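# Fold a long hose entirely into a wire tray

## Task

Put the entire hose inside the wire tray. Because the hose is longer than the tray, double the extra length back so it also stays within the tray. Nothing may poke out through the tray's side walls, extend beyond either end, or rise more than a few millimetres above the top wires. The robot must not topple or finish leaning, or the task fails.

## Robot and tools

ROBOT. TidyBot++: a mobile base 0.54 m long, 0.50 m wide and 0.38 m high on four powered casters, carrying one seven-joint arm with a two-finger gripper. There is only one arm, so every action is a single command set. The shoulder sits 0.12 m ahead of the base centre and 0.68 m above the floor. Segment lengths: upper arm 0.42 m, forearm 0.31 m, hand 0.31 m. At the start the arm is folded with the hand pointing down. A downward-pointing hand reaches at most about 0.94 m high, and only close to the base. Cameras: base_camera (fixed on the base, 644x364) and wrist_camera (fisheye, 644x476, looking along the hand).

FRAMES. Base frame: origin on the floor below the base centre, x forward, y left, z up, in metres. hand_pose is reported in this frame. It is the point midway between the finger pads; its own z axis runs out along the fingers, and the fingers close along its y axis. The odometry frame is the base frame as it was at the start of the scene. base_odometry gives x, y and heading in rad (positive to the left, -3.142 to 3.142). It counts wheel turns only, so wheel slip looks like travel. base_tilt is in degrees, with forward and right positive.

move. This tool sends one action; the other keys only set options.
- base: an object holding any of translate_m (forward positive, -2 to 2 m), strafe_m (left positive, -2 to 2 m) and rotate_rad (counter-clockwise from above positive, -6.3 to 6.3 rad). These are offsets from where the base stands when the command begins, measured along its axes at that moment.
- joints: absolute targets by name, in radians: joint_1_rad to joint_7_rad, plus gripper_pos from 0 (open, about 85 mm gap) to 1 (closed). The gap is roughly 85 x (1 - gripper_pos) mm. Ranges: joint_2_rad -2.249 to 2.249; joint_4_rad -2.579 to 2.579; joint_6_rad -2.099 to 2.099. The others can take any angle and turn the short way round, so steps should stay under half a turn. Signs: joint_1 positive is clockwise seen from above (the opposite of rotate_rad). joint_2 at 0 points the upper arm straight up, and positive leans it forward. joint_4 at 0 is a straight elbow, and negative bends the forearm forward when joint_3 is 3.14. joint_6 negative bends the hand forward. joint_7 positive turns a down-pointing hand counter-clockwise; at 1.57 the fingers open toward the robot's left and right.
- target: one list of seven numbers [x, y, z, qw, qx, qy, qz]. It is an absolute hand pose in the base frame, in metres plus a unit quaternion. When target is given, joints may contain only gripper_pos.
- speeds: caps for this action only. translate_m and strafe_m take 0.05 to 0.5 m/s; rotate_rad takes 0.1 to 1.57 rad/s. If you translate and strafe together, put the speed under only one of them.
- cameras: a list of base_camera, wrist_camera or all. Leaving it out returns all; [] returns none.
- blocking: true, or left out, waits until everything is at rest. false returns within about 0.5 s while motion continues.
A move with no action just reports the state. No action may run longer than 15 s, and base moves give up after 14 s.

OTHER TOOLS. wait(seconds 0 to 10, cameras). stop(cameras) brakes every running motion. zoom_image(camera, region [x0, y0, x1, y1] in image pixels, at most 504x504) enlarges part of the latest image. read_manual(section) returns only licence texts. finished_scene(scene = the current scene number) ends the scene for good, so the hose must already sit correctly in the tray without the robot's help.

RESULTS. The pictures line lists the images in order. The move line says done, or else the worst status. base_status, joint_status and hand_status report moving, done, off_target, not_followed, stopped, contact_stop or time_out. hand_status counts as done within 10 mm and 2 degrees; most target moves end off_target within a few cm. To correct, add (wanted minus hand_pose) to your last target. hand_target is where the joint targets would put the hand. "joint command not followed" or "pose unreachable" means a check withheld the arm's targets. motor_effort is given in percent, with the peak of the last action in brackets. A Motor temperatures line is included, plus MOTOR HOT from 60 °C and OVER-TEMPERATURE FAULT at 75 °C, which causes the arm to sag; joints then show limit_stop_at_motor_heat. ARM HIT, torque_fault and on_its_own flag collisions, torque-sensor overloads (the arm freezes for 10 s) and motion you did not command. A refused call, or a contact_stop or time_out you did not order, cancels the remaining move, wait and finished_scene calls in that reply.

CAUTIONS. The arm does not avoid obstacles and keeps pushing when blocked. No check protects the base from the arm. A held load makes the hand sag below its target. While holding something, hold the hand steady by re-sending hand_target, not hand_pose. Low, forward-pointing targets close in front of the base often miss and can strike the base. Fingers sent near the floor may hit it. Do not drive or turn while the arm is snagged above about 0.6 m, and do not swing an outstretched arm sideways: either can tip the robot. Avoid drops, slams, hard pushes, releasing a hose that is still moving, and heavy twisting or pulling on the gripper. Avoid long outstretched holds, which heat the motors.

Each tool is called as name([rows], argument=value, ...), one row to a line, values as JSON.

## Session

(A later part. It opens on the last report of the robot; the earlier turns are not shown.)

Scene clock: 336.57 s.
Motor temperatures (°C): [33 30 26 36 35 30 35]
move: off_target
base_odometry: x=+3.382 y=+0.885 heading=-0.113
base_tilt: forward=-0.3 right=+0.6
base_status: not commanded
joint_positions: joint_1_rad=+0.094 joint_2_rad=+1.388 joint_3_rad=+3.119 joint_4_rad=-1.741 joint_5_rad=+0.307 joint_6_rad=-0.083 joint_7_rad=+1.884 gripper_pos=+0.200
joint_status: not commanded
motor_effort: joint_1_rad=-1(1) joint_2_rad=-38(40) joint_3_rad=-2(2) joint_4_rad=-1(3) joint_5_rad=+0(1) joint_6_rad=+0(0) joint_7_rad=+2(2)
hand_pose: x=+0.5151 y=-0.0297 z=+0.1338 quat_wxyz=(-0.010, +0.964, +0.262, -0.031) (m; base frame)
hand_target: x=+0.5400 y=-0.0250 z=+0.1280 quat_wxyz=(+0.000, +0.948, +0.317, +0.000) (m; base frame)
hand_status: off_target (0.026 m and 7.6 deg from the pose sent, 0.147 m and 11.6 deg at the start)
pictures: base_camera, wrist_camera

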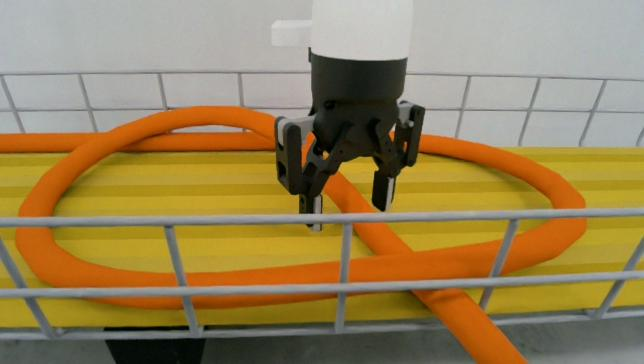

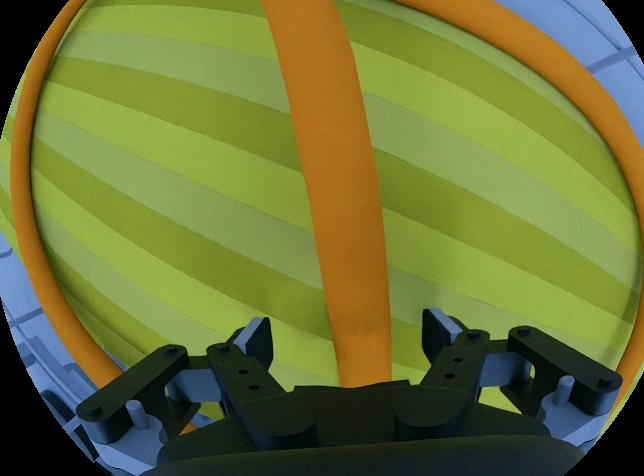

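move(target=[0.54, -0.025, 0.12, 0.0, 0.9483, 0.3173, 0.0], cameras=[])

move(joints={"gripper_pos": 0.88})

Scene clock: 337.37 s.
Motor temperatures (°C): [33 30 26 36 35 30 35]
move: off_target
base_odometry: x=+3.382 y=+0.885 heading=-0.113
base_tilt: forward=-0.3 right=+0.5
base_status: not commanded
joint_positions: joint_1_rad=+0.094 joint_2_rad=+1.401 joint_3_rad=+3.120 joint_4_rad=-1.723 joint_5_rad=+0.307 joint_6_rad=-0.076 joint_7_rad=+1.884 gripper_pos=+0.200
joint_status: not commanded
motor_effort: joint_1_rad=-1(1) joint_2_rad=-38(39) joint_3_rad=-2(2) joint_4_rad=+0(1) joint_5_rad=+0(1) joint_6_rad=+0(1) joint_7_rad=+0(1)
hand_pose: x=+0.5212 y=-0.0306 z=+0.1282 quat_wxyz=(-0.008, +0.965, +0.262, -0.026) (m; base frame)
hand_target: x=+0.5400 y=-0.0250 z=+0.1200 quat_wxyz=(+0.000, +0.948, +0.317, +0.000) (m; base frame)
hand_status: off_target (0.021 m and 7.3 deg from the pose sent, 0.029 m and 7.6 deg at the start)
pictures: none
No camera images: "cameras" was empty.

Scene clock: 338.30 s.
Motor temperatures (°C): [33 30 26 36 35 30 35]
move: off_target
base_odometry: x=+3.382 y=+0.885 heading=-0.113
base_tilt: forward=-0.4 right=+0.6
base_status: not commanded
joint_positions: joint_1_rad=+0.093 joint_2_rad=+1.395 joint_3_rad=+3.130 joint_4_rad=-1.721 joint_5_rad=+0.309 joint_6_rad=-0.076 joint_7_rad=+1.884 gripper_pos=+0.750
joint_status: gripper_pos off_target (ended at +0.750, target +0.880)
motor_effort: joint_1_rad=+0(3) joint_2_rad=-35(38) joint_3_rad=-2(5) joint_4_rad=+2(3) joint_5_rad=+0(1) joint_6_rad=+1(2) joint_7_rad=+1(1)
hand_pose: x=+0.5251 y=-0.0361 z=+0.1302 quat_wxyz=(-0.003, +0.965, +0.262, -0.024) (m; base frame)
hand_target: x=+0.5400 y=-0.0250 z=+0.1200 quat_wxyz=(+0.000, +0.948, +0.317, +0.000) (m; base frame)
hand_status: not commanded
pictures: base_camera, wrist_camera

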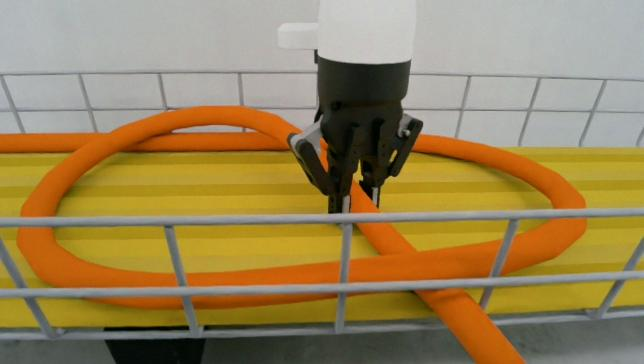

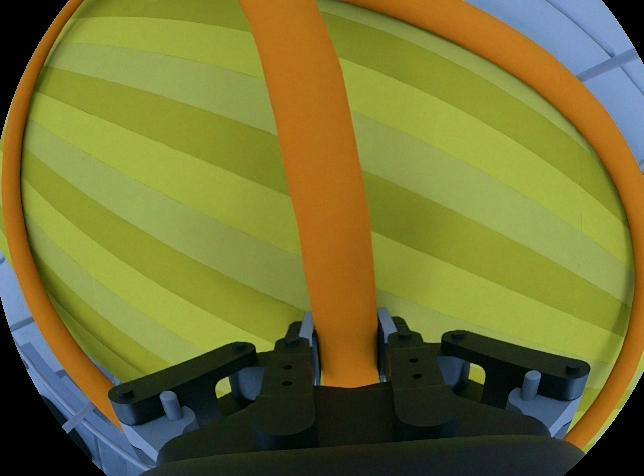

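move(target=[0.67, -0.02, 0.14, 0.0, 0.9483, 0.3173, 0.0])

Scene clock: 340.20 s.
Motor temperatures (°C): [33 30 26 36 35 30 35]
move: off_target
base_odometry: x=+3.382 y=+0.885 heading=-0.113
base_tilt: forward=-0.3 right=+0.6
base_status: not commanded
joint_positions: joint_1_rad=+0.092 joint_2_rad=+1.448 joint_3_rad=+3.065 joint_4_rad=-1.361 joint_5_rad=+0.290 joint_6_rad=-0.502 joint_7_rad=+2.022 gripper_pos=+0.750
joint_status: not commanded
motor_effort: joint_1_rad=-3(3) joint_2_rad=-48(48) joint_3_rad=-5(5) joint_4_rad=+19(20) joint_5_rad=+0(2) joint_6_rad=+13(14) joint_7_rad=+0(2)
hand_pose: x=+0.5910 y=-0.0391 z=+0.1309 quat_wxyz=(+0.000, +0.946, +0.314, -0.081) (m; base frame)
hand_target: x=+0.6700 y=-0.0200 z=+0.1400 quat_wxyz=(+0.000, +0.948, +0.317, +0.000) (m; base frame)
hand_status: off_target (0.082 m and 9.3 deg from the pose sent, 0.146 m and 7.1 deg at the start)
pictures: base_camera, wrist_camera

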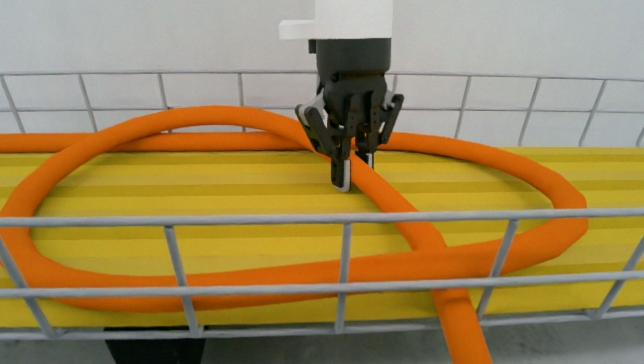

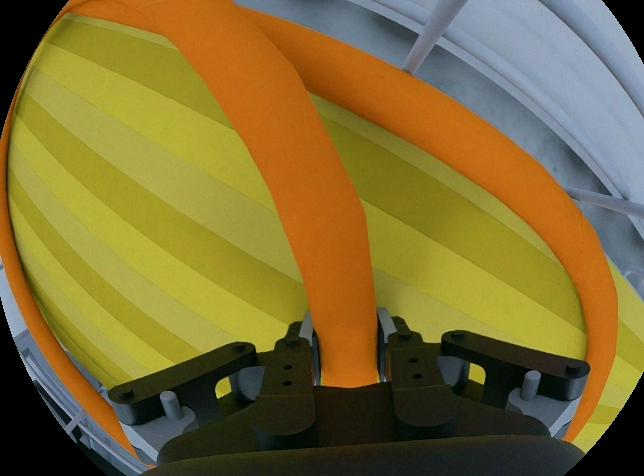

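move(target=[0.74, -0.0, 0.16, 0.0, 0.9483, 0.3173, 0.0])

Scene clock: 341.70 s.
Motor temperatures (°C): [33 30 26 36 35 30 35]
move: off_target
base_odometry: x=+3.382 y=+0.885 heading=-0.113
base_tilt: forward=-0.3 right=+0.5
base_status: not commanded
joint_positions: joint_1_rad=+0.085 joint_2_rad=+1.525 joint_3_rad=+3.064 joint_4_rad=-1.079 joint_5_rad=+0.214 joint_6_rad=-0.799 joint_7_rad=+2.097 gripper_pos=+0.750
joint_status: not commanded
motor_effort: joint_1_rad=-4(5) joint_2_rad=-55(56) joint_3_rad=-7(7) joint_4_rad=+26(27) joint_5_rad=-3(3) joint_6_rad=+18(19) joint_7_rad=-2(2)
hand_pose: x=+0.6221 y=-0.0443 z=+0.1319 quat_wxyz=(-0.011, +0.944, +0.305, -0.129) (m; base frame)
hand_target: x=+0.7400 y=+0.0000 z=+0.1600 quat_wxyz=(+0.000, +0.948, +0.317, +0.000) (m; base frame)
hand_status: off_target (0.129 m and 14.9 deg from the pose sent, 0.157 m and 9.3 deg at the start)
pictures: base_camera, wrist_camera

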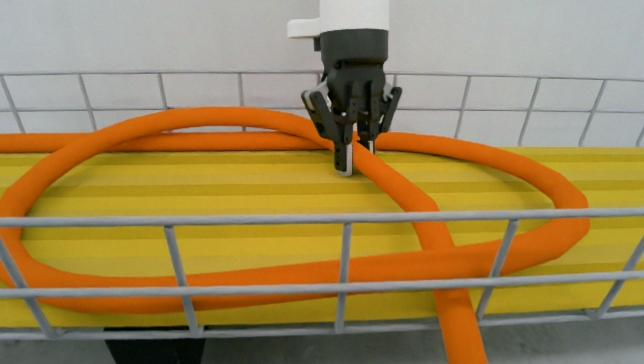

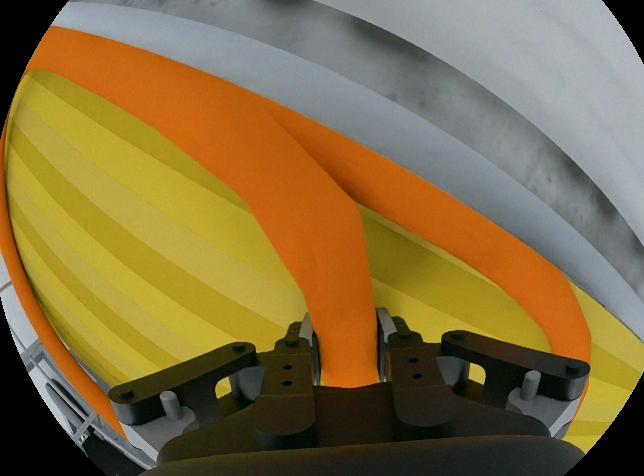

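move(target=[0.69, 0.12, 0.17, 0.0, 0.87462, 0.48481, 0.0])

Scene clock: 343.30 s.
Motor temperatures (°C): [33 30 26 36 35 30 35]
move: off_target
base_odometry: x=+3.382 y=+0.885 heading=-0.113
base_tilt: forward=-0.4 right=+0.5
base_status: not commanded
joint_positions: joint_1_rad=-0.121 joint_2_rad=+1.482 joint_3_rad=+3.007 joint_4_rad=-1.182 joint_5_rad=+0.245 joint_6_rad=-0.661 joint_7_rad=+2.158 gripper_pos=+0.751
joint_status: not commanded
motor_effort: joint_1_rad=-1(12) joint_2_rad=-53(58) joint_3_rad=-5(14) joint_4_rad=+13(27) joint_5_rad=-2(7) joint_6_rad=+4(19) joint_7_rad=-1(2)
hand_pose: x=+0.6227 y=+0.0959 z=+0.1371 quat_wxyz=(-0.019, +0.889, +0.451, -0.081) (m; base frame)
hand_target: x=+0.6900 y=+0.1200 z=+0.1700 quat_wxyz=(+0.000, +0.875, +0.485, +0.000) (m; base frame)
hand_status: off_target (0.079 m and 10.5 deg from the pose sent, 0.182 m and 26.7 deg at the start)
pictures: base_camera, wrist_camera

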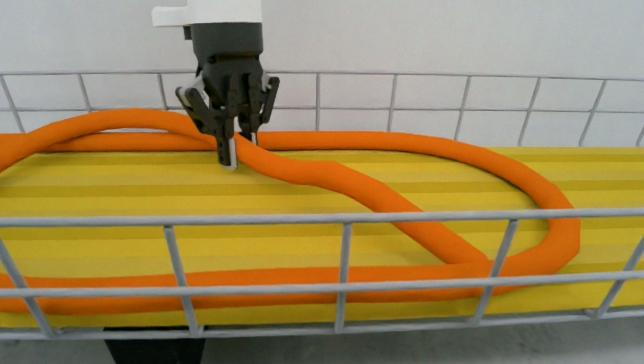

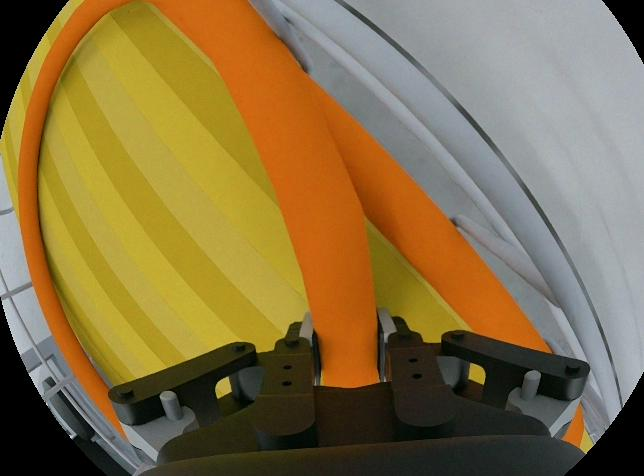

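zoom_image(camera="base_camera", region=[400, 184, 640, 344])

Scaled by 2.100.

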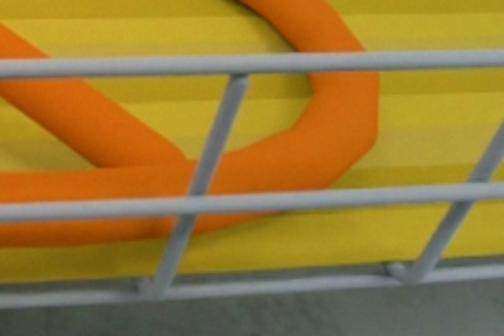

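move(target=[0.68, 0.19, 0.17, 0.0, 0.87462, 0.48481, 0.0])

Scene clock: 344.60 s.
Motor temperatures (°C): [33 30 26 36 35 30 35]
move: off_target
base_odometry: x=+3.382 y=+0.885 heading=-0.114
base_tilt: forward=-0.4 right=+0.5
base_status: not commanded
joint_positions: joint_1_rad=-0.197 joint_2_rad=+1.485 joint_3_rad=+3.040 joint_4_rad=-1.167 joint_5_rad=+0.245 joint_6_rad=-0.662 joint_7_rad=+2.142 gripper_pos=+0.751
joint_status: not commanded
motor_effort: joint_1_rad=-8(9) joint_2_rad=-56(60) joint_3_rad=-10(16) joint_4_rad=+15(15) joint_5_rad=-2(4) joint_6_rad=+5(8) joint_7_rad=+1(3)
hand_pose: x=+0.6246 y=+0.1164 z=+0.1362 quat_wxyz=(+0.001, +0.877, +0.474, -0.081) (m; base frame)
hand_target: x=+0.6800 y=+0.1900 z=+0.1700 quat_wxyz=(+0.000, +0.875, +0.485, +0.000) (m; base frame)
hand_status: off_target (0.098 m and 9.4 deg from the pose sent, 0.115 m and 10.5 deg at the start)
pictures: base_camera, wrist_camera

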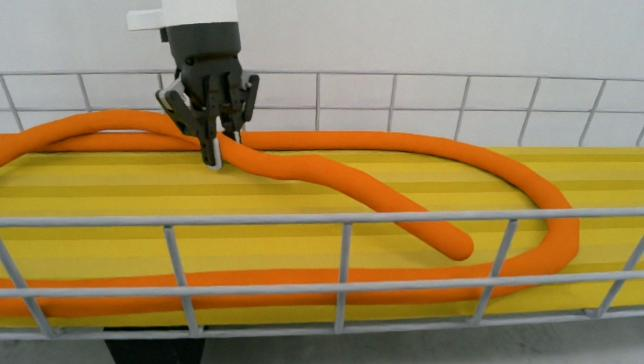

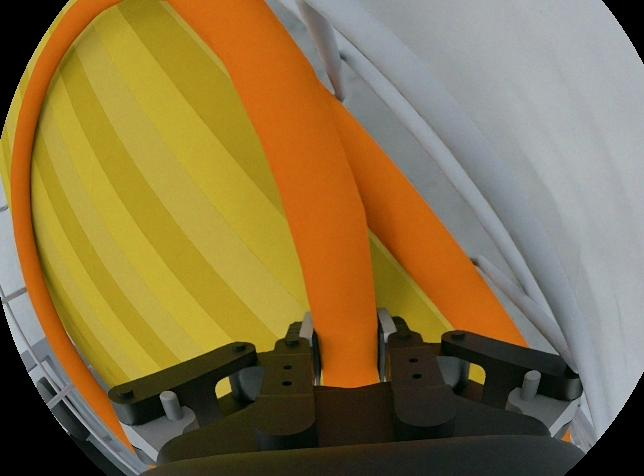

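move(target=[0.66, 0.15, 0.16, 0.0, 0.7071, 0.7071, 0.0])

Scene clock: 346.10 s.
Motor temperatures (°C): [33 30 26 36 35 30 35]
move: off_target
base_odometry: x=+3.382 y=+0.885 heading=-0.114
base_tilt: forward=-0.3 right=+0.5
base_status: not commanded
joint_positions: joint_1_rad=-0.119 joint_2_rad=+1.475 joint_3_rad=+2.971 joint_4_rad=-1.234 joint_5_rad=+0.425 joint_6_rad=-0.597 joint_7_rad=+2.470 gripper_pos=+0.751
joint_status: not commanded
motor_effort: joint_1_rad=-10(10) joint_2_rad=-53(57) joint_3_rad=-13(13) joint_4_rad=+9(15) joint_5_rad=-1(3) joint_6_rad=+2(6) joint_7_rad=+3(4)
hand_pose: x=+0.6260 y=+0.0914 z=+0.1348 quat_wxyz=(-0.004, +0.757, +0.650, -0.067) (m; base frame)
hand_target: x=+0.6600 y=+0.1500 z=+0.1600 quat_wxyz=(+0.000, +0.707, +0.707, +0.000) (m; base frame)
hand_status: off_target (0.072 m and 11.6 deg from the pose sent, 0.054 m and 34.4 deg at the start)
pictures: base_camera, wrist_camera

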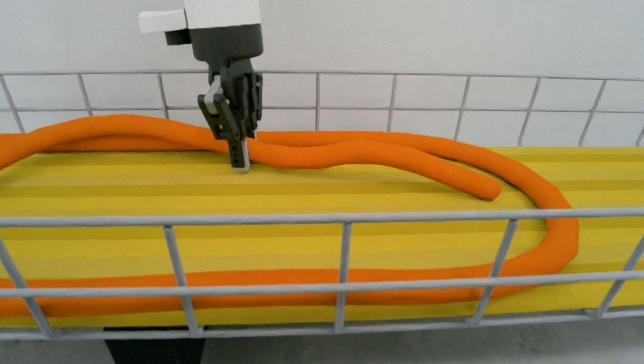

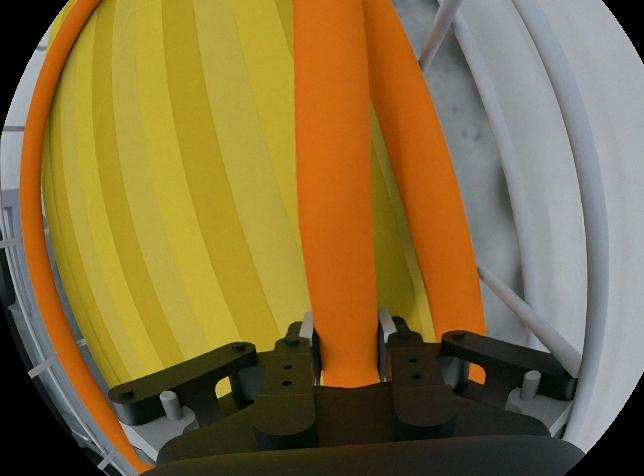

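move(joints={"gripper_pos": 0.5}, cameras=[])

move(target=[0.64, 0.1, 0.26, 0.0, 0.7071, 0.7071, 0.0])

Scene clock: 346.93 s.
Motor temperatures (°C): [33 30 26 36 35 30 35]
move: done
base_odometry: x=+3.382 y=+0.885 heading=-0.114
base_tilt: forward=-0.4 right=+0.6
base_status: not commanded
joint_positions: joint_1_rad=-0.119 joint_2_rad=+1.480 joint_3_rad=+2.971 joint_4_rad=-1.240 joint_5_rad=+0.431 joint_6_rad=-0.595 joint_7_rad=+2.480 gripper_pos=+0.500
joint_status: all done
motor_effort: joint_1_rad=-10(11) joint_2_rad=-55(60) joint_3_rad=-12(13) joint_4_rad=+8(10) joint_5_rad=-1(2) joint_6_rad=+2(4) joint_7_rad=+2(3)
hand_pose: x=+0.6205 y=+0.0902 z=+0.1312 quat_wxyz=(-0.006, +0.752, +0.655, -0.071) (m; base frame)
hand_target: x=+0.6600 y=+0.1500 z=+0.1600 quat_wxyz=(+0.000, +0.707, +0.707, +0.000) (m; base frame)
hand_status: not commanded
pictures: none
No camera images: "cameras" was empty.

Scene clock: 348.33 s.
Motor temperatures (°C): [33 30 26 36 35 30 35]
move: off_target
base_odometry: x=+3.382 y=+0.885 heading=-0.113
base_tilt: forward=-0.3 right=+0.5
base_status: not commanded
joint_positions: joint_1_rad=-0.051 joint_2_rad=+1.185 joint_3_rad=+2.882 joint_4_rad=-1.476 joint_5_rad=+0.455 joint_6_rad=-0.575 joint_7_rad=+2.506 gripper_pos=+0.500
joint_status: not commanded
motor_effort: joint_1_rad=-1(10) joint_2_rad=-43(57) joint_3_rad=-5(13) joint_4_rad=+7(9) joint_5_rad=-1(2) joint_6_rad=+0(2) joint_7_rad=+0(2)
hand_pose: x=+0.6341 y=+0.1061 z=+0.2633 quat_wxyz=(-0.008, +0.737, +0.676, -0.014) (m; base frame)
hand_target: x=+0.6400 y=+0.1000 z=+0.2600 quat_wxyz=(+0.000, +0.707, +0.707, +0.000) (m; base frame)
hand_status: off_target (0.009 m and 5.3 deg from the pose sent, 0.131 m and 11.3 deg at the start)
pictures: base_camera, wrist_camera

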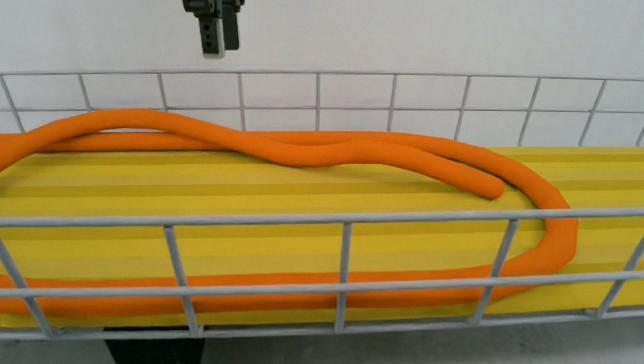

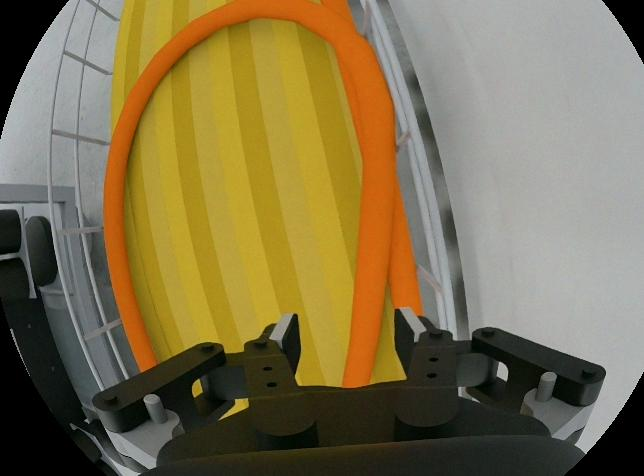

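move(base={"strafe_m": 0.6}, target=[0.42, 0.0, 0.5, 0.0, 1.0, 0.0, 0.0], joints={"gripper_pos": 0.2})

Scene clock: 351.77 s.
Motor temperatures (°C): [33 30 26 36 35 30 35]
move: off_target
base_odometry: x=+3.449 y=+1.481 heading=-0.113
base_tilt: forward=-0.4 right=+0.5
base_status: done
joint_positions: joint_1_rad=-0.018 joint_2_rad=+0.347 joint_3_rad=+3.139 joint_4_rad=-2.242 joint_5_rad=+0.040 joint_6_rad=-0.575 joint_7_rad=+1.640 gripper_pos=+0.200
joint_status: all done
motor_effort: joint_1_rad=-1(4) joint_2_rad=-22(45) joint_3_rad=-1(7) joint_4_rad=+9(10) joint_5_rad=+0(1) joint_6_rad=+0(1) joint_7_rad=-1(1)
hand_pose: x=+0.4202 y=+0.0007 z=+0.4988 quat_wxyz=(+0.010, +0.998, +0.062, -0.011) (m; base frame)
hand_target: x=+0.4200 y=+0.0000 z=+0.5000 quat_wxyz=(+0.000, +1.000, +0.000, +0.000) (m; base frame)
hand_status: off_target (0.001 m and 7.3 deg from the pose sent, 0.336 m and 85.1 deg at the start)
pictures: base_camera, wrist_camera

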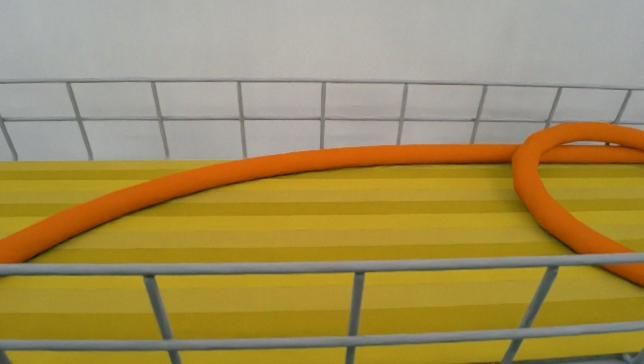

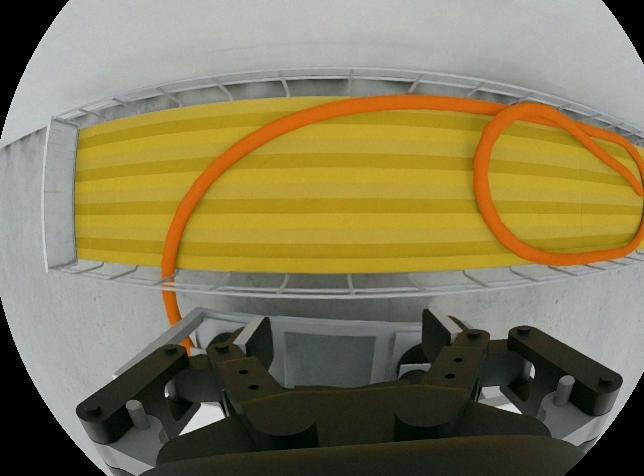

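move(target=[0.535, 0.24, 0.26, 0.0, 0.9848, -0.1736, 0.0])

Scene clock: 354.90 s.
Motor temperatures (°C): [33 30 26 36 35 30 35]
move: off_target
base_odometry: x=+3.449 y=+1.481 heading=-0.113
base_tilt: forward=-0.3 right=+0.5
base_status: not commanded
joint_positions: joint_1_rad=-0.580 joint_2_rad=+1.096 joint_3_rad=+3.253 joint_4_rad=-1.722 joint_5_rad=-0.283 joint_6_rad=-0.407 joint_7_rad=+1.047 gripper_pos=+0.200
joint_status: not commanded
motor_effort: joint_1_rad=-1(3) joint_2_rad=-40(41) joint_3_rad=+0(2) joint_4_rad=+5(10) joint_5_rad=+0(1) joint_6_rad=+0(1) joint_7_rad=+0(1)
hand_pose: x=+0.5139 y=+0.2250 z=+0.2660 quat_wxyz=(+0.015, +0.991, -0.131, -0.030) (m; base frame)
hand_target: x=+0.5350 y=+0.2400 z=+0.2600 quat_wxyz=(+0.000, +0.985, -0.174, +0.000) (m; base frame)
hand_status: off_target (0.027 m and 6.3 deg from the pose sent, 0.357 m and 27.1 deg at the start)
pictures: base_camera, wrist_camera

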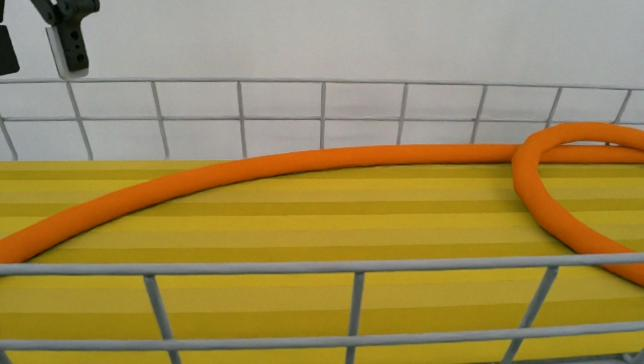

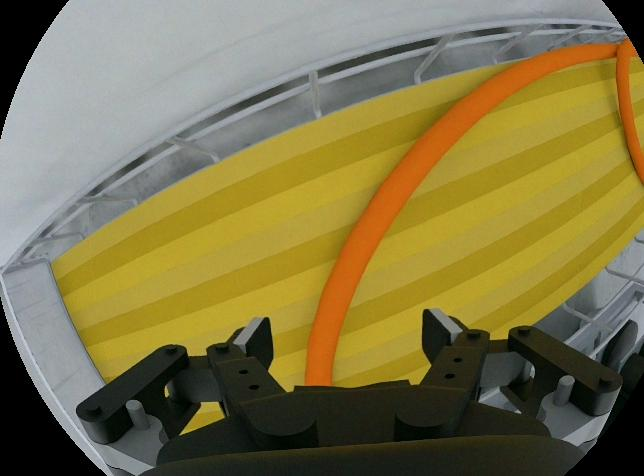

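move(target=[0.54, 0.24, 0.12, 0.0, 0.9511, -0.309, 0.0])

Scene clock: 356.83 s.
Motor temperatures (°C): [33 30 26 36 35 30 35]
move: off_target
base_odometry: x=+3.449 y=+1.481 heading=-0.113
base_tilt: forward=-0.3 right=+0.4
base_status: not commanded
joint_positions: joint_1_rad=-0.580 joint_2_rad=+1.424 joint_3_rad=+3.253 joint_4_rad=-1.512 joint_5_rad=-0.463 joint_6_rad=-0.297 joint_7_rad=+0.922 gripper_pos=+0.200
joint_status: not commanded
motor_effort: joint_1_rad=-1(2) joint_2_rad=-42(44) joint_3_rad=+0(1) joint_4_rad=+3(6) joint_5_rad=+0(1) joint_6_rad=+0(2) joint_7_rad=+1(1)
hand_pose: x=+0.5196 y=+0.2306 z=+0.1252 quat_wxyz=(+0.015, +0.964, -0.265, -0.028) (m; base frame)
hand_target: x=+0.5400 y=+0.2400 z=+0.1200 quat_wxyz=(+0.000, +0.951, -0.309, +0.000) (m; base frame)
hand_status: off_target (0.023 m and 6.4 deg from the pose sent, 0.149 m and 21.3 deg at the start)
pictures: base_camera, wrist_camera

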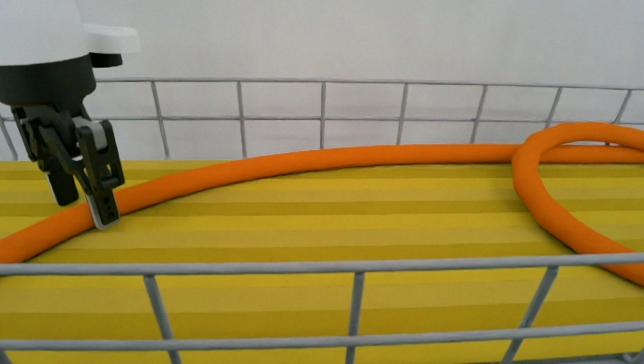

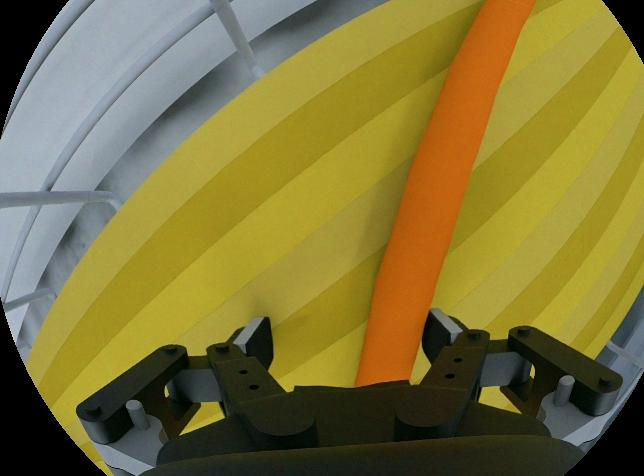

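move(target=[0.532, 0.225, 0.117, 0.0, 0.9135, -0.4067, 0.0], cameras=[])

move(joints={"gripper_pos": 0.88})

Scene clock: 358.10 s.
Motor temperatures (°C): [33 30 26 36 35 30 35]
move: off_target
base_odometry: x=+3.449 y=+1.481 heading=-0.113
base_tilt: forward=-0.4 right=+0.5
base_status: not commanded
joint_positions: joint_1_rad=-0.580 joint_2_rad=+1.424 joint_3_rad=+3.255 joint_4_rad=-1.531 joint_5_rad=-0.574 joint_6_rad=-0.259 joint_7_rad=+0.837 gripper_pos=+0.200
joint_status: not commanded
motor_effort: joint_1_rad=-1(2) joint_2_rad=-42(42) joint_3_rad=-1(1) joint_4_rad=+4(5) joint_5_rad=+0(1) joint_6_rad=+0(1) joint_7_rad=+1(1)
hand_pose: x=+0.5217 y=+0.2332 z=+0.1238 quat_wxyz=(+0.005, +0.933, -0.358, -0.021) (m; base frame)
hand_target: x=+0.5320 y=+0.2250 z=+0.1170 quat_wxyz=(+0.000, +0.914, -0.407, +0.000) (m; base frame)
hand_status: off_target (0.015 m and 6.5 deg from the pose sent, 0.016 m and 17.6 deg at the start)
pictures: none
No camera images: "cameras" was empty.

Scene clock: 359.03 s.
Motor temperatures (°C): [33 30 26 36 35 30 35]
move: off_target
base_odometry: x=+3.449 y=+1.481 heading=-0.113
base_tilt: forward=-0.4 right=+0.5
base_status: not commanded
joint_positions: joint_1_rad=-0.580 joint_2_rad=+1.411 joint_3_rad=+3.258 joint_4_rad=-1.532 joint_5_rad=-0.574 joint_6_rad=-0.257 joint_7_rad=+0.837 gripper_pos=+0.760
joint_status: gripper_pos off_target (ended at +0.760, target +0.880)
motor_effort: joint_1_rad=-1(3) joint_2_rad=-34(42) joint_3_rad=-1(2) joint_4_rad=+4(6) joint_5_rad=+0(1) joint_6_rad=+1(3) joint_7_rad=+0(1)
hand_pose: x=+0.5293 y=+0.2356 z=+0.1302 quat_wxyz=(+0.000, +0.933, -0.359, -0.015) (m; base frame)
hand_target: x=+0.5320 y=+0.2250 z=+0.1170 quat_wxyz=(+0.000, +0.914, -0.407, +0.000) (m; base frame)
hand_status: not commanded
pictures: base_camera, wrist_camera

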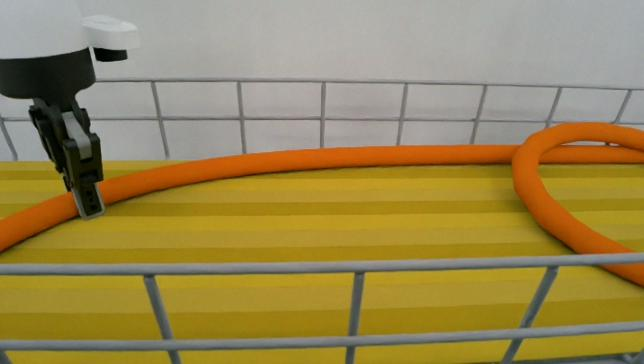

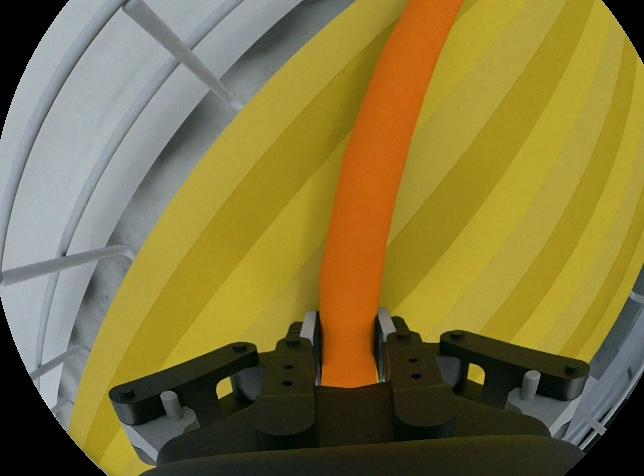

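move(target=[0.60, 0.17, 0.14, 0, 0.9135, -0.4067, 0])

Scene clock: 360.63 s.
Motor temperatures (°C): [33 30 26 36 35 30 35]
move: off_target
base_odometry: x=+3.449 y=+1.481 heading=-0.113
base_tilt: forward=-0.4 right=+0.5
base_status: not commanded
joint_positions: joint_1_rad=-0.472 joint_2_rad=+1.413 joint_3_rad=+3.270 joint_4_rad=-1.456 joint_5_rad=-0.544 joint_6_rad=-0.310 joint_7_rad=+0.837 gripper_pos=+0.760
joint_status: not commanded
motor_effort: joint_1_rad=+3(6) joint_2_rad=-45(45) joint_3_rad=+5(7) joint_4_rad=+6(7) joint_5_rad=+1(1) joint_6_rad=+3(4) joint_7_rad=+1(2)
hand_pose: x=+0.5794 y=+0.2026 z=+0.1348 quat_wxyz=(-0.013, +0.920, -0.391, -0.010) (m; base frame)
hand_target: x=+0.6000 y=+0.1700 z=+0.1400 quat_wxyz=(+0.000, +0.914, -0.407, +0.000) (m; base frame)
hand_status: off_target (0.039 m and 2.7 deg from the pose sent, 0.097 m and 6.2 deg at the start)
pictures: base_camera, wrist_camera

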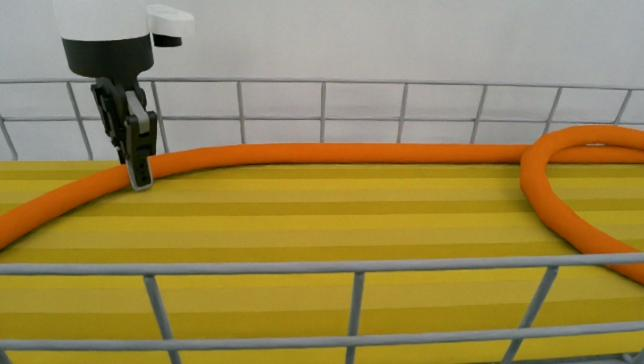

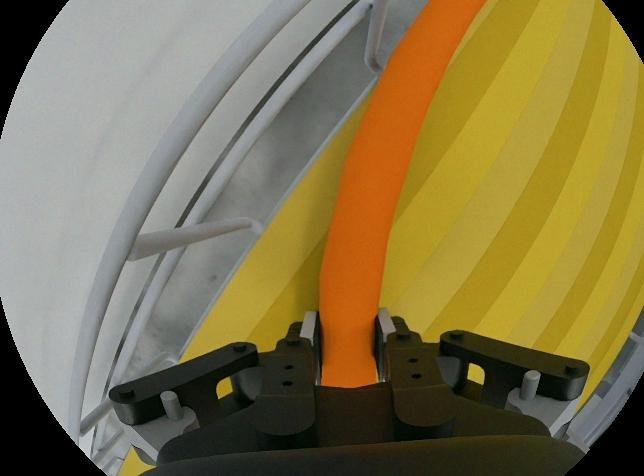

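move(target=[0.61, 0.20, 0.14, 0, 0.9903, -0.139, 0], cameras=["base_camera"])

move(target=[0.60, 0.23, 0.14, 0, 0.9962, 0.087, 0])

Scene clock: 362.30 s.
Motor temperatures (°C): [33 30 26 36 35 30 35]
move: off_target
base_odometry: x=+3.449 y=+1.481 heading=-0.113
base_tilt: forward=-0.4 right=+0.5
base_status: not commanded
joint_positions: joint_1_rad=-0.454 joint_2_rad=+1.429 joint_3_rad=+3.243 joint_4_rad=-1.407 joint_5_rad=-0.331 joint_6_rad=-0.363 joint_7_rad=+1.030 gripper_pos=+0.760
joint_status: not commanded
motor_effort: joint_1_rad=-1(4) joint_2_rad=-48(49) joint_3_rad=+1(6) joint_4_rad=+10(12) joint_5_rad=+3(4) joint_6_rad=+5(6) joint_7_rad=+4(5)
hand_pose: x=+0.5790 y=+0.1961 z=+0.1309 quat_wxyz=(+0.006, +0.978, -0.207, -0.020) (m; base frame)
hand_target: x=+0.6100 y=+0.2000 z=+0.1400 quat_wxyz=(+0.000, +0.990, -0.139, +0.000) (m; base frame)
hand_status: off_target (0.033 m and 8.2 deg from the pose sent, 0.031 m and 30.2 deg at the start)
pictures: base_camera

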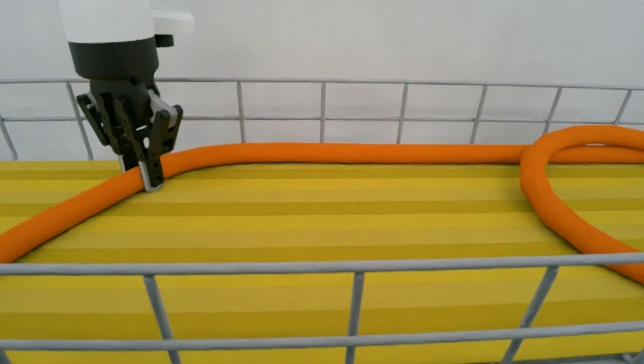

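Scene clock: 363.43 s.
Motor temperatures (°C): [33 30 26 36 35 30 35]
move: off_target
base_odometry: x=+3.449 y=+1.481 heading=-0.113
base_tilt: forward=-0.3 right=+0.5
base_status: not commanded
joint_positions: joint_1_rad=-0.445 joint_2_rad=+1.429 joint_3_rad=+3.205 joint_4_rad=-1.404 joint_5_rad=-0.167 joint_6_rad=-0.378 joint_7_rad=+1.261 gripper_pos=+0.760
joint_status: not commanded
motor_effort: joint_1_rad=-7(8) joint_2_rad=-46(48) joint_3_rad=-4(4) joint_4_rad=+14(14) joint_5_rad=+5(5) joint_6_rad=+7(7) joint_7_rad=+7(8)
hand_pose: x=+0.5708 y=+0.1955 z=+0.1310 quat_wxyz=(+0.014, +0.999, -0.017, -0.029) (m; base frame)
hand_target: x=+0.6000 y=+0.2300 z=+0.1400 quat_wxyz=(+0.000, +0.996, +0.087, +0.000) (m; base frame)
hand_status: off_target (0.046 m and 12.4 deg from the pose sent, 0.041 m and 33.9 deg at the start)
pictures: base_camera, wrist_camera

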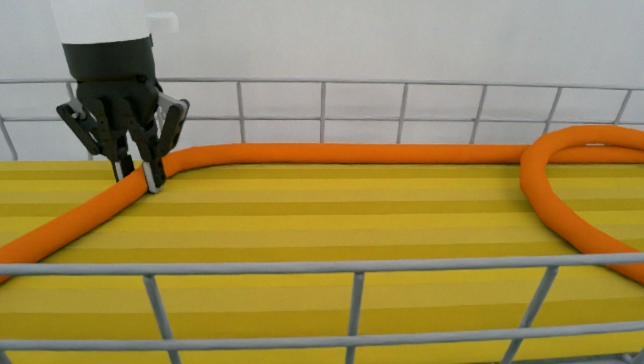

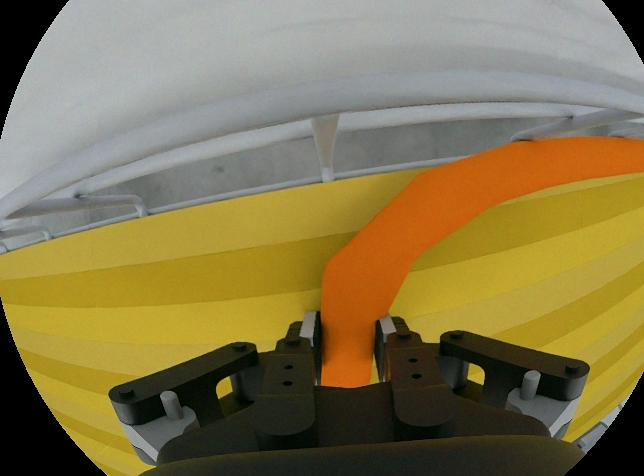

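move(base={"strafe_m": 0.2}, target=[0.62, -0.02, 0.14, 0, 0.9962, 0.087, 0])

Scene clock: 365.60 s.
Motor temperatures (°C): [33 30 26 36 35 30 35]
move: off_target
base_odometry: x=+3.472 y=+1.680 heading=-0.113
base_tilt: forward=-0.3 right=+0.5
base_status: done
joint_positions: joint_1_rad=+0.041 joint_2_rad=+1.421 joint_3_rad=+3.122 joint_4_rad=-1.490 joint_5_rad=-0.006 joint_6_rad=-0.393 joint_7_rad=+1.619 gripper_pos=+0.760
joint_status: not commanded
motor_effort: joint_1_rad=-2(8) joint_2_rad=-42(48) joint_3_rad=-1(6) joint_4_rad=+12(18) joint_5_rad=+6(6) joint_6_rad=+7(12) joint_7_rad=+5(8)
hand_pose: x=+0.5571 y=-0.0040 z=+0.1320 quat_wxyz=(-0.014, +0.997, +0.003, -0.080) (m; base frame)
hand_target: x=+0.6200 y=-0.0200 z=+0.1400 quat_wxyz=(+0.000, +0.996, +0.087, +0.000) (m; base frame)
hand_status: off_target (0.065 m and 13.4 deg from the pose sent, 0.221 m and 12.4 deg at the start)
pictures: base_camera, wrist_camera

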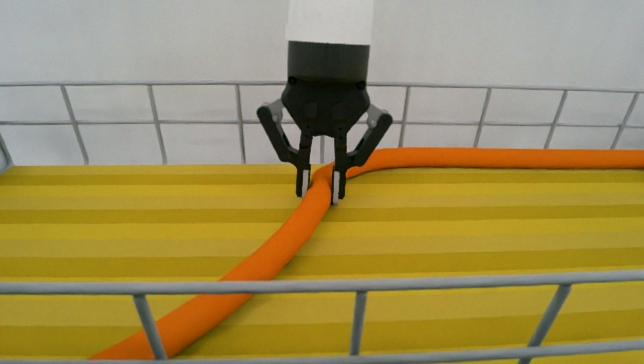

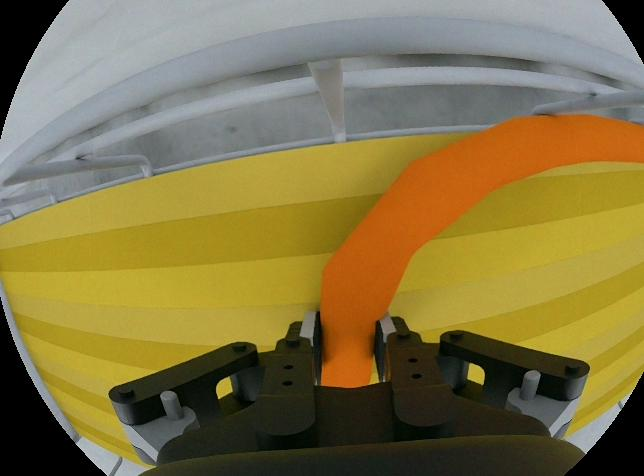

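move(target=[0.66, -0.15, 0.14, 0, 0.94, -0.342, 0])

Scene clock: 367.60 s.
Motor temperatures (°C): [33 30 26 36 35 30 35]
move: off_target
base_odometry: x=+3.472 y=+1.680 heading=-0.113
base_tilt: forward=-0.3 right=+0.5
base_status: not commanded
joint_positions: joint_1_rad=+0.161 joint_2_rad=+1.456 joint_3_rad=+3.188 joint_4_rad=-1.302 joint_5_rad=-0.212 joint_6_rad=-0.567 joint_7_rad=+1.341 gripper_pos=+0.761
joint_status: not commanded
motor_effort: joint_1_rad=+8(10) joint_2_rad=-49(50) joint_3_rad=+8(12) joint_4_rad=+17(22) joint_5_rad=+5(7) joint_6_rad=+11(18) joint_7_rad=+2(7)
hand_pose: x=+0.5967 y=-0.0688 z=+0.1322 quat_wxyz=(-0.023, +0.953, -0.289, -0.090) (m; base frame)
hand_target: x=+0.6600 y=-0.1500 z=+0.1400 quat_wxyz=(+0.000, +0.940, -0.342, +0.000) (m; base frame)
hand_status: off_target (0.103 m and 12.3 deg from the pose sent, 0.179 m and 41.3 deg at the start)
pictures: base_camera, wrist_camera

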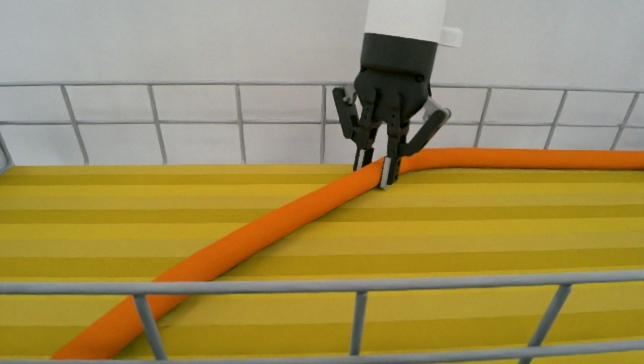

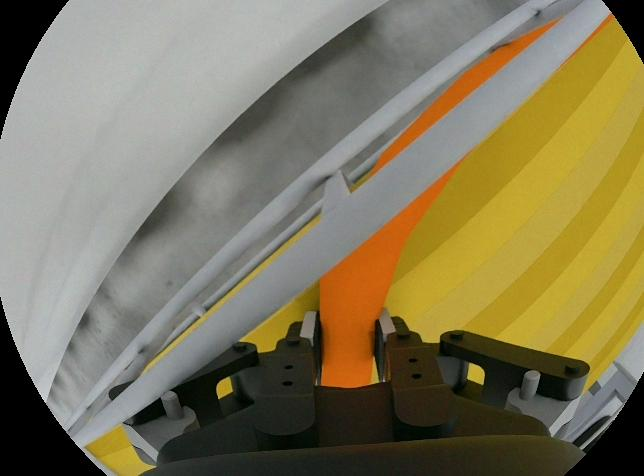

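zoom_image(camera="base_camera", region=[0, 244, 200, 364])

Scaled by 2.520.

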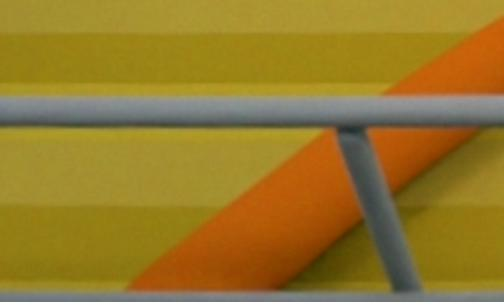

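move(target=[0.68, -0.26, 0.16, 0, 0.94, -0.342, 0])

Scene clock: 369.47 s.
Motor temperatures (°C): [33 30 26 36 34 30 35]
move: off_target
base_odometry: x=+3.472 y=+1.680 heading=-0.113
base_tilt: forward=-0.4 right=+0.5
base_status: not commanded
joint_positions: joint_1_rad=+0.296 joint_2_rad=+1.523 joint_3_rad=+3.161 joint_4_rad=-1.108 joint_5_rad=-0.211 joint_6_rad=-0.814 joint_7_rad=+1.354 gripper_pos=+0.761
joint_status: not commanded
motor_effort: joint_1_rad=+14(19) joint_2_rad=-56(57) joint_3_rad=+11(16) joint_4_rad=+28(29) joint_5_rad=+5(7) joint_6_rad=+20(21) joint_7_rad=+1(4)
hand_pose: x=+0.5942 y=-0.1058 z=+0.1320 quat_wxyz=(-0.061, +0.930, -0.332, -0.147) (m; base frame)
hand_target: x=+0.6800 y=-0.2600 z=+0.1600 quat_wxyz=(+0.000, +0.940, -0.342, +0.000) (m; base frame)
hand_status: off_target (0.179 m and 18.4 deg from the pose sent, 0.210 m and 12.3 deg at the start)
pictures: base_camera, wrist_camera

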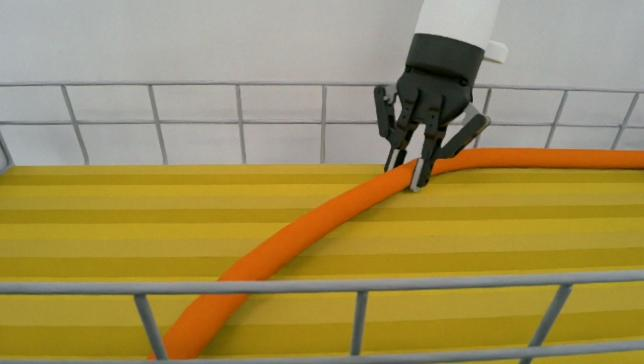

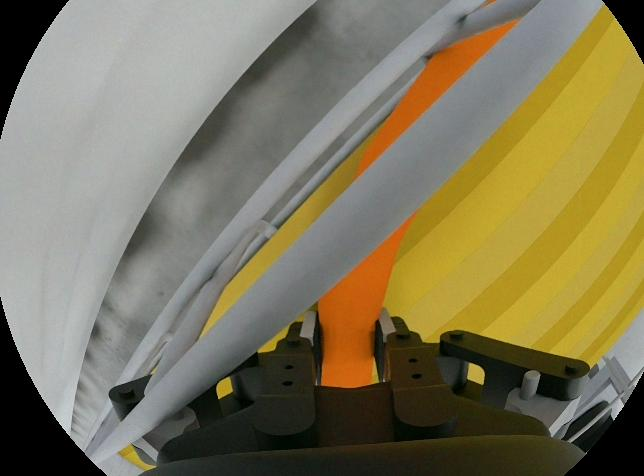

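move(base={"translate_m": -0.12}, target=[0.74, -0.15, 0.15, 0, 0.9135, -0.4067, 0])

Scene clock: 371.53 s.
Motor temperatures (°C): [33 30 26 36 34 30 35]
move: off_target
base_odometry: x=+3.352 y=+1.694 heading=-0.112
base_tilt: forward=-0.4 right=+0.5
base_status: done
joint_positions: joint_1_rad=+0.204 joint_2_rad=+1.565 joint_3_rad=+3.253 joint_4_rad=-0.857 joint_5_rad=-0.212 joint_6_rad=-0.810 joint_7_rad=+1.116 gripper_pos=+0.761
joint_status: not commanded
motor_effort: joint_1_rad=+1(13) joint_2_rad=-53(58) joint_3_rad=+2(11) joint_4_rad=+13(27) joint_5_rad=+3(5) joint_6_rad=+2(21) joint_7_rad=+2(3)
hand_pose: x=+0.7079 y=-0.1345 z=+0.1380 quat_wxyz=(-0.012, +0.917, -0.397, -0.042) (m; base frame)
hand_target: x=+0.7400 y=-0.1500 z=+0.1500 quat_wxyz=(+0.000, +0.914, -0.407, +0.000) (m; base frame)
hand_status: off_target (0.038 m and 5.2 deg from the pose sent, 0.153 m and 20.3 deg at the start)
pictures: base_camera, wrist_camera

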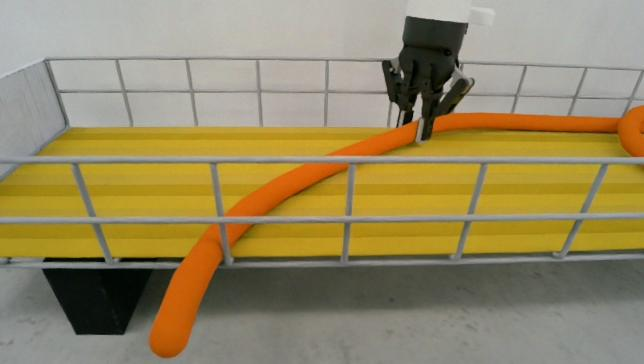

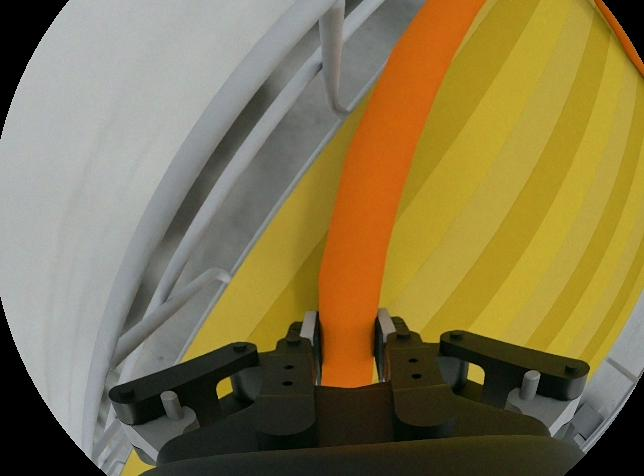

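move(joints={"gripper_pos": 0.5}, cameras=["base_camera"])

move(target=[0.62, 0.03, 0.148, 0, 0.9272, -0.3746, 0])

Scene clock: 372.83 s.
Motor temperatures (°C): [33 30 26 36 34 30 35]
move: done
base_odometry: x=+3.352 y=+1.694 heading=-0.112
base_tilt: forward=-0.3 right=+0.5
base_status: not commanded
joint_positions: joint_1_rad=+0.204 joint_2_rad=+1.565 joint_3_rad=+3.274 joint_4_rad=-0.852 joint_5_rad=-0.210 joint_6_rad=-0.810 joint_7_rad=+1.115 gripper_pos=+0.500
joint_status: all done
motor_effort: joint_1_rad=+0(2) joint_2_rad=-50(59) joint_3_rad=+0(3) joint_4_rad=+14(16) joint_5_rad=-1(3) joint_6_rad=+4(5) joint_7_rad=-1(3)
hand_pose: x=+0.7081 y=-0.1458 z=+0.1388 quat_wxyz=(-0.002, +0.917, -0.397, -0.038) (m; base frame)
hand_target: x=+0.7400 y=-0.1500 z=+0.1500 quat_wxyz=(+0.000, +0.914, -0.407, +0.000) (m; base frame)
hand_status: not commanded
pictures: base_camera

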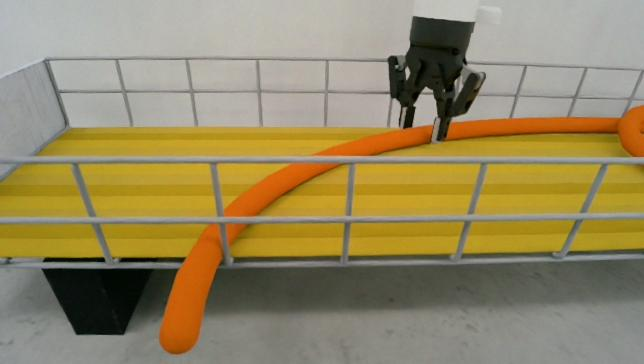

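Scene clock: 375.00 s.
Motor temperatures (°C): [33 30 26 36 34 30 35]
move: off_target
base_odometry: x=+3.352 y=+1.694 heading=-0.112
base_tilt: forward=-0.4 right=+0.5
base_status: not commanded
joint_positions: joint_1_rad=-0.105 joint_2_rad=+1.400 joint_3_rad=+3.266 joint_4_rad=-1.457 joint_5_rad=-0.341 joint_6_rad=-0.363 joint_7_rad=+1.115 gripper_pos=+0.500
joint_status: not commanded
motor_effort: joint_1_rad=-1(3) joint_2_rad=-43(51) joint_3_rad=+0(2) joint_4_rad=+5(15) joint_5_rad=+0(1) joint_6_rad=+0(4) joint_7_rad=+1(2)
hand_pose: x=+0.6057 y=+0.0128 z=+0.1417 quat_wxyz=(+0.013, +0.939, -0.343, -0.025) (m; base frame)
hand_target: x=+0.6200 y=+0.0300 z=+0.1480 quat_wxyz=(+0.000, +0.927, -0.375, +0.000) (m; base frame)
hand_status: off_target (0.023 m and 5.1 deg from the pose sent, 0.197 m and 5.2 deg at the start)
pictures: base_camera, wrist_camera

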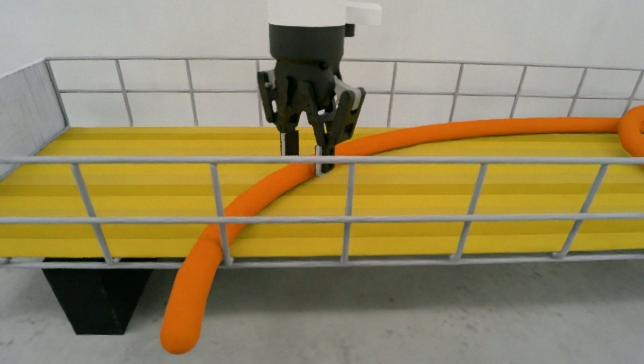

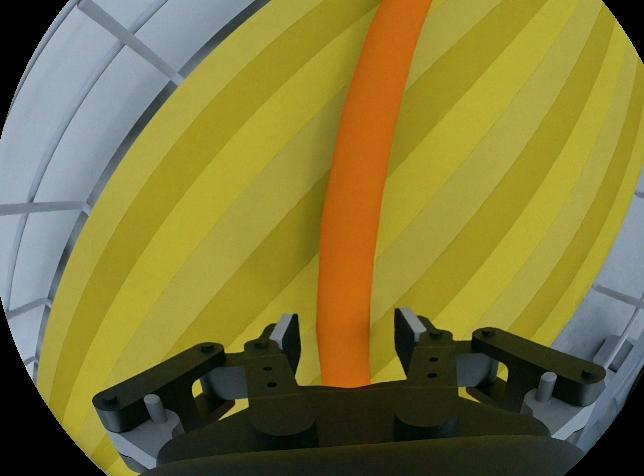

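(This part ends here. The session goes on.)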